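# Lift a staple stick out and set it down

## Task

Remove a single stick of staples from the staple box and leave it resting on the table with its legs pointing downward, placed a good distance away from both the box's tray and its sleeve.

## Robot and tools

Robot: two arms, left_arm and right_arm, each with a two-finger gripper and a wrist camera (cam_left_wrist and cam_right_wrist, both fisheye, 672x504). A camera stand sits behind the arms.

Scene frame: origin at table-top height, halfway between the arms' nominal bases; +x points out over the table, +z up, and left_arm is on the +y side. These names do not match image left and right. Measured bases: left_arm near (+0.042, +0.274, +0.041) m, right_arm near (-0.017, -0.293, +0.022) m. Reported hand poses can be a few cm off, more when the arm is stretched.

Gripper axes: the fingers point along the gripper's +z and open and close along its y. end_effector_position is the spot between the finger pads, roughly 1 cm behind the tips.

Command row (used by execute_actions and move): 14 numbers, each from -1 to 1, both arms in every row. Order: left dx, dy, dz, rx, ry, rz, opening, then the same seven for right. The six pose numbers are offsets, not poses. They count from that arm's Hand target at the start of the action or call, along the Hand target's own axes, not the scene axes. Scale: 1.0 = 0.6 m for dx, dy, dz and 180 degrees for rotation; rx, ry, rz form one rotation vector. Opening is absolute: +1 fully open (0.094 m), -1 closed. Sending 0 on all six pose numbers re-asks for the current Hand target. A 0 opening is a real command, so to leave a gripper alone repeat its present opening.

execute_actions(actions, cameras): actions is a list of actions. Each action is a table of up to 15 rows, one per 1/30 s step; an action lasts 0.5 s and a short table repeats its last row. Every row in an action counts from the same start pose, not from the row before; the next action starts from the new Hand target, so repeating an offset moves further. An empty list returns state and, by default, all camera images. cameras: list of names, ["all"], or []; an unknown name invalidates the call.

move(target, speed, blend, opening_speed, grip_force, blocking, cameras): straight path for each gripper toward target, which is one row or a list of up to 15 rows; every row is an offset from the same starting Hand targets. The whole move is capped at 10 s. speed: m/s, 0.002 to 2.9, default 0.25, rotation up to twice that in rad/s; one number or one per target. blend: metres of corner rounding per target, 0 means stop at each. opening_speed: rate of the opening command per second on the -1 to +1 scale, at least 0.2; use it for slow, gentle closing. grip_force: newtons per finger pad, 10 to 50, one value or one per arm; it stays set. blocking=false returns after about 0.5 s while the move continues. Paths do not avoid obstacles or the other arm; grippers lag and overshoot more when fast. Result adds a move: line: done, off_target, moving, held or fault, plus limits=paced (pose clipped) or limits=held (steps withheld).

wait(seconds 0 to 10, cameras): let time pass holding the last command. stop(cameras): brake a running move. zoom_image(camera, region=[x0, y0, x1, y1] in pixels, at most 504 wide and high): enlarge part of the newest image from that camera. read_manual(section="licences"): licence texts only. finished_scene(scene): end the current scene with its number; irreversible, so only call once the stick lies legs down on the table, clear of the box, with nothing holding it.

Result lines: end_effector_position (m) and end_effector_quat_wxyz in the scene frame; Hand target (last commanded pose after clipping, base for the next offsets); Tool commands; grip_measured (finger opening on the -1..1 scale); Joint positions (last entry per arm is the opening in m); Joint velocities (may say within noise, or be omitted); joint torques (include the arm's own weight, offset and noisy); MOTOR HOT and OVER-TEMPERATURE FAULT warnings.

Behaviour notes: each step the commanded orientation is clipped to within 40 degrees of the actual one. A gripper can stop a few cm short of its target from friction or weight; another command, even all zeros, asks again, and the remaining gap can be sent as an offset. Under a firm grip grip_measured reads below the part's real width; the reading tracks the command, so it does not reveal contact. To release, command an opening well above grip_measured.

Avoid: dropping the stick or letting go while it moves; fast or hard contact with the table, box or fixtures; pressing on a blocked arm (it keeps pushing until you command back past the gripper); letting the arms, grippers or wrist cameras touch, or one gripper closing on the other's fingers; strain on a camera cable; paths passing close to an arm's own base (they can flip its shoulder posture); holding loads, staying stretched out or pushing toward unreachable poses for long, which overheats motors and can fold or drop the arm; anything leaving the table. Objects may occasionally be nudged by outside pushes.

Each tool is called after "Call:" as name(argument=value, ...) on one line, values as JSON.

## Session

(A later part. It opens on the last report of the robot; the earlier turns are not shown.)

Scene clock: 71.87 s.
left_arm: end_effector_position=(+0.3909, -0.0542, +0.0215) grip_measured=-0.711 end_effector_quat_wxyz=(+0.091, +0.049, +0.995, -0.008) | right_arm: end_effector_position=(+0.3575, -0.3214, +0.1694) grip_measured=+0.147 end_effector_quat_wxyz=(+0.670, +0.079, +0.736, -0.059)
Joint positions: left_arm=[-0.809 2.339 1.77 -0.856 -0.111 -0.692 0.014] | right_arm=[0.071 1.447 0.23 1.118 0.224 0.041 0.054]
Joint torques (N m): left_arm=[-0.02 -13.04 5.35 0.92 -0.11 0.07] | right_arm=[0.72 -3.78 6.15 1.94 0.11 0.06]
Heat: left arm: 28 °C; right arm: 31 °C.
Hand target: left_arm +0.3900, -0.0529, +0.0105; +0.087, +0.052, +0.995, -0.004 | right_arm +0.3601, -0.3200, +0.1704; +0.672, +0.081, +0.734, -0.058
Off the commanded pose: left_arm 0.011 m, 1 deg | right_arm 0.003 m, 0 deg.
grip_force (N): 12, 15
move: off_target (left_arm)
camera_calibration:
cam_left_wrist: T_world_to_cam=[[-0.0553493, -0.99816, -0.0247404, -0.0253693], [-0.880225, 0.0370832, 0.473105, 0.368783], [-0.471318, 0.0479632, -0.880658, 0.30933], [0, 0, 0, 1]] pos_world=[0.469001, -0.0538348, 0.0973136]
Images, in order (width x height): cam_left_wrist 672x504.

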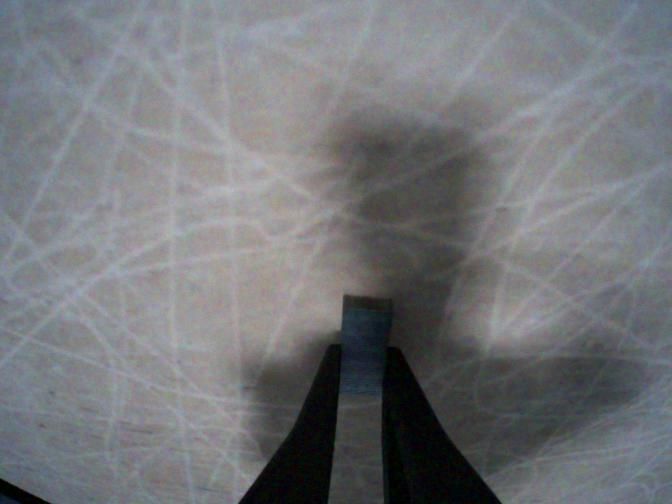

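Call:
move(target=[[0.0013,0,0.0075,0,0,0,-0.82,0,0,0,0,0,0,0.15],[0.0005,0,0.003,0,0,0,-0.82,0,0,0,0,0,0,0.15],[0.0005,0,0.003,0,0,0,-0.5,0,0,0,0,0,0,0.15],[-0.03,0,-0.16,0,0,0,-0.5,0,0,0,0,0,0,0.15]], speed=[0.03,0.03,0.06,0.08], opening_speed=0.3, cameras=["cam_left_wrist"])

Call:
zoom_image(camera="cam_left_wrist", region=[260, 120, 480, 420])

Scene clock: 76.33 s.
left_arm: end_effector_position=(+0.3853, -0.0486, +0.0830) grip_measured=-0.502 end_effector_quat_wxyz=(+0.067, +0.052, +0.996, +0.013) | right_arm: end_effector_position=(+0.3575, -0.3214, +0.1694) grip_measured=+0.147 end_effector_quat_wxyz=(+0.670, +0.079, +0.736, -0.059)
Joint positions: left_arm=[-0.809 2.316 1.987 -1.16 -0.111 -0.69 0.023] | right_arm=[0.071 1.447 0.23 1.118 0.224 0.041 0.054]
Joint torques (N m): left_arm=[0.1 -18.14 8.46 0.45 -0.11 0.06] | right_arm=[0.72 -3.78 6.15 1.94 0.11 0.06]
Heat: left arm: 28 °C; right arm: 31 °C.
Hand target: left_arm +0.3910, -0.0531, +0.1081; +0.087, +0.052, +0.995, -0.004 | right_arm +0.3601, -0.3200, +0.1704; +0.672, +0.081, +0.734, -0.058
Off the commanded pose: left_arm 0.026 m, 3 deg | right_arm 0.003 m, 0 deg.
grip_force (N): 12, 15
move: off_target (left_arm); target 3's new opening was sent with left_arm's hand 0.011 m and 1 deg from that target
camera_calibration:
cam_left_wrist: T_world_to_cam=[[-0.0597557, -0.99587, -0.0683598, -0.0130677], [-0.857862, 0.0162178, 0.513625, 0.321571], [-0.510395, 0.0893353, -0.855287, 0.375501], [0, 0, 0, 1]] pos_world=[0.466736, -0.0517744, 0.155101]
Images, in order (width x height): cam_left_wrist 672x504.

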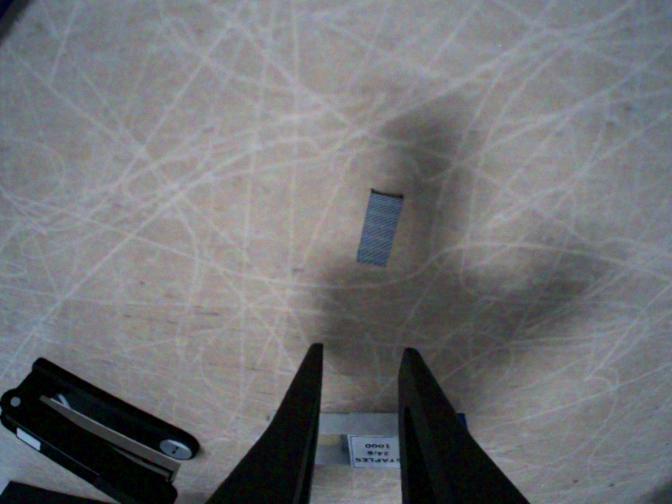

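Scaled by 1.680 from the camera's 672x504 image, which has a finer 960x720 frame.

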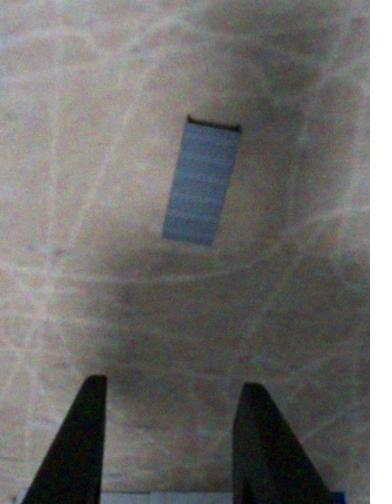

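Call:
finished_scene(scene=2)

The scene is finished: the task was done.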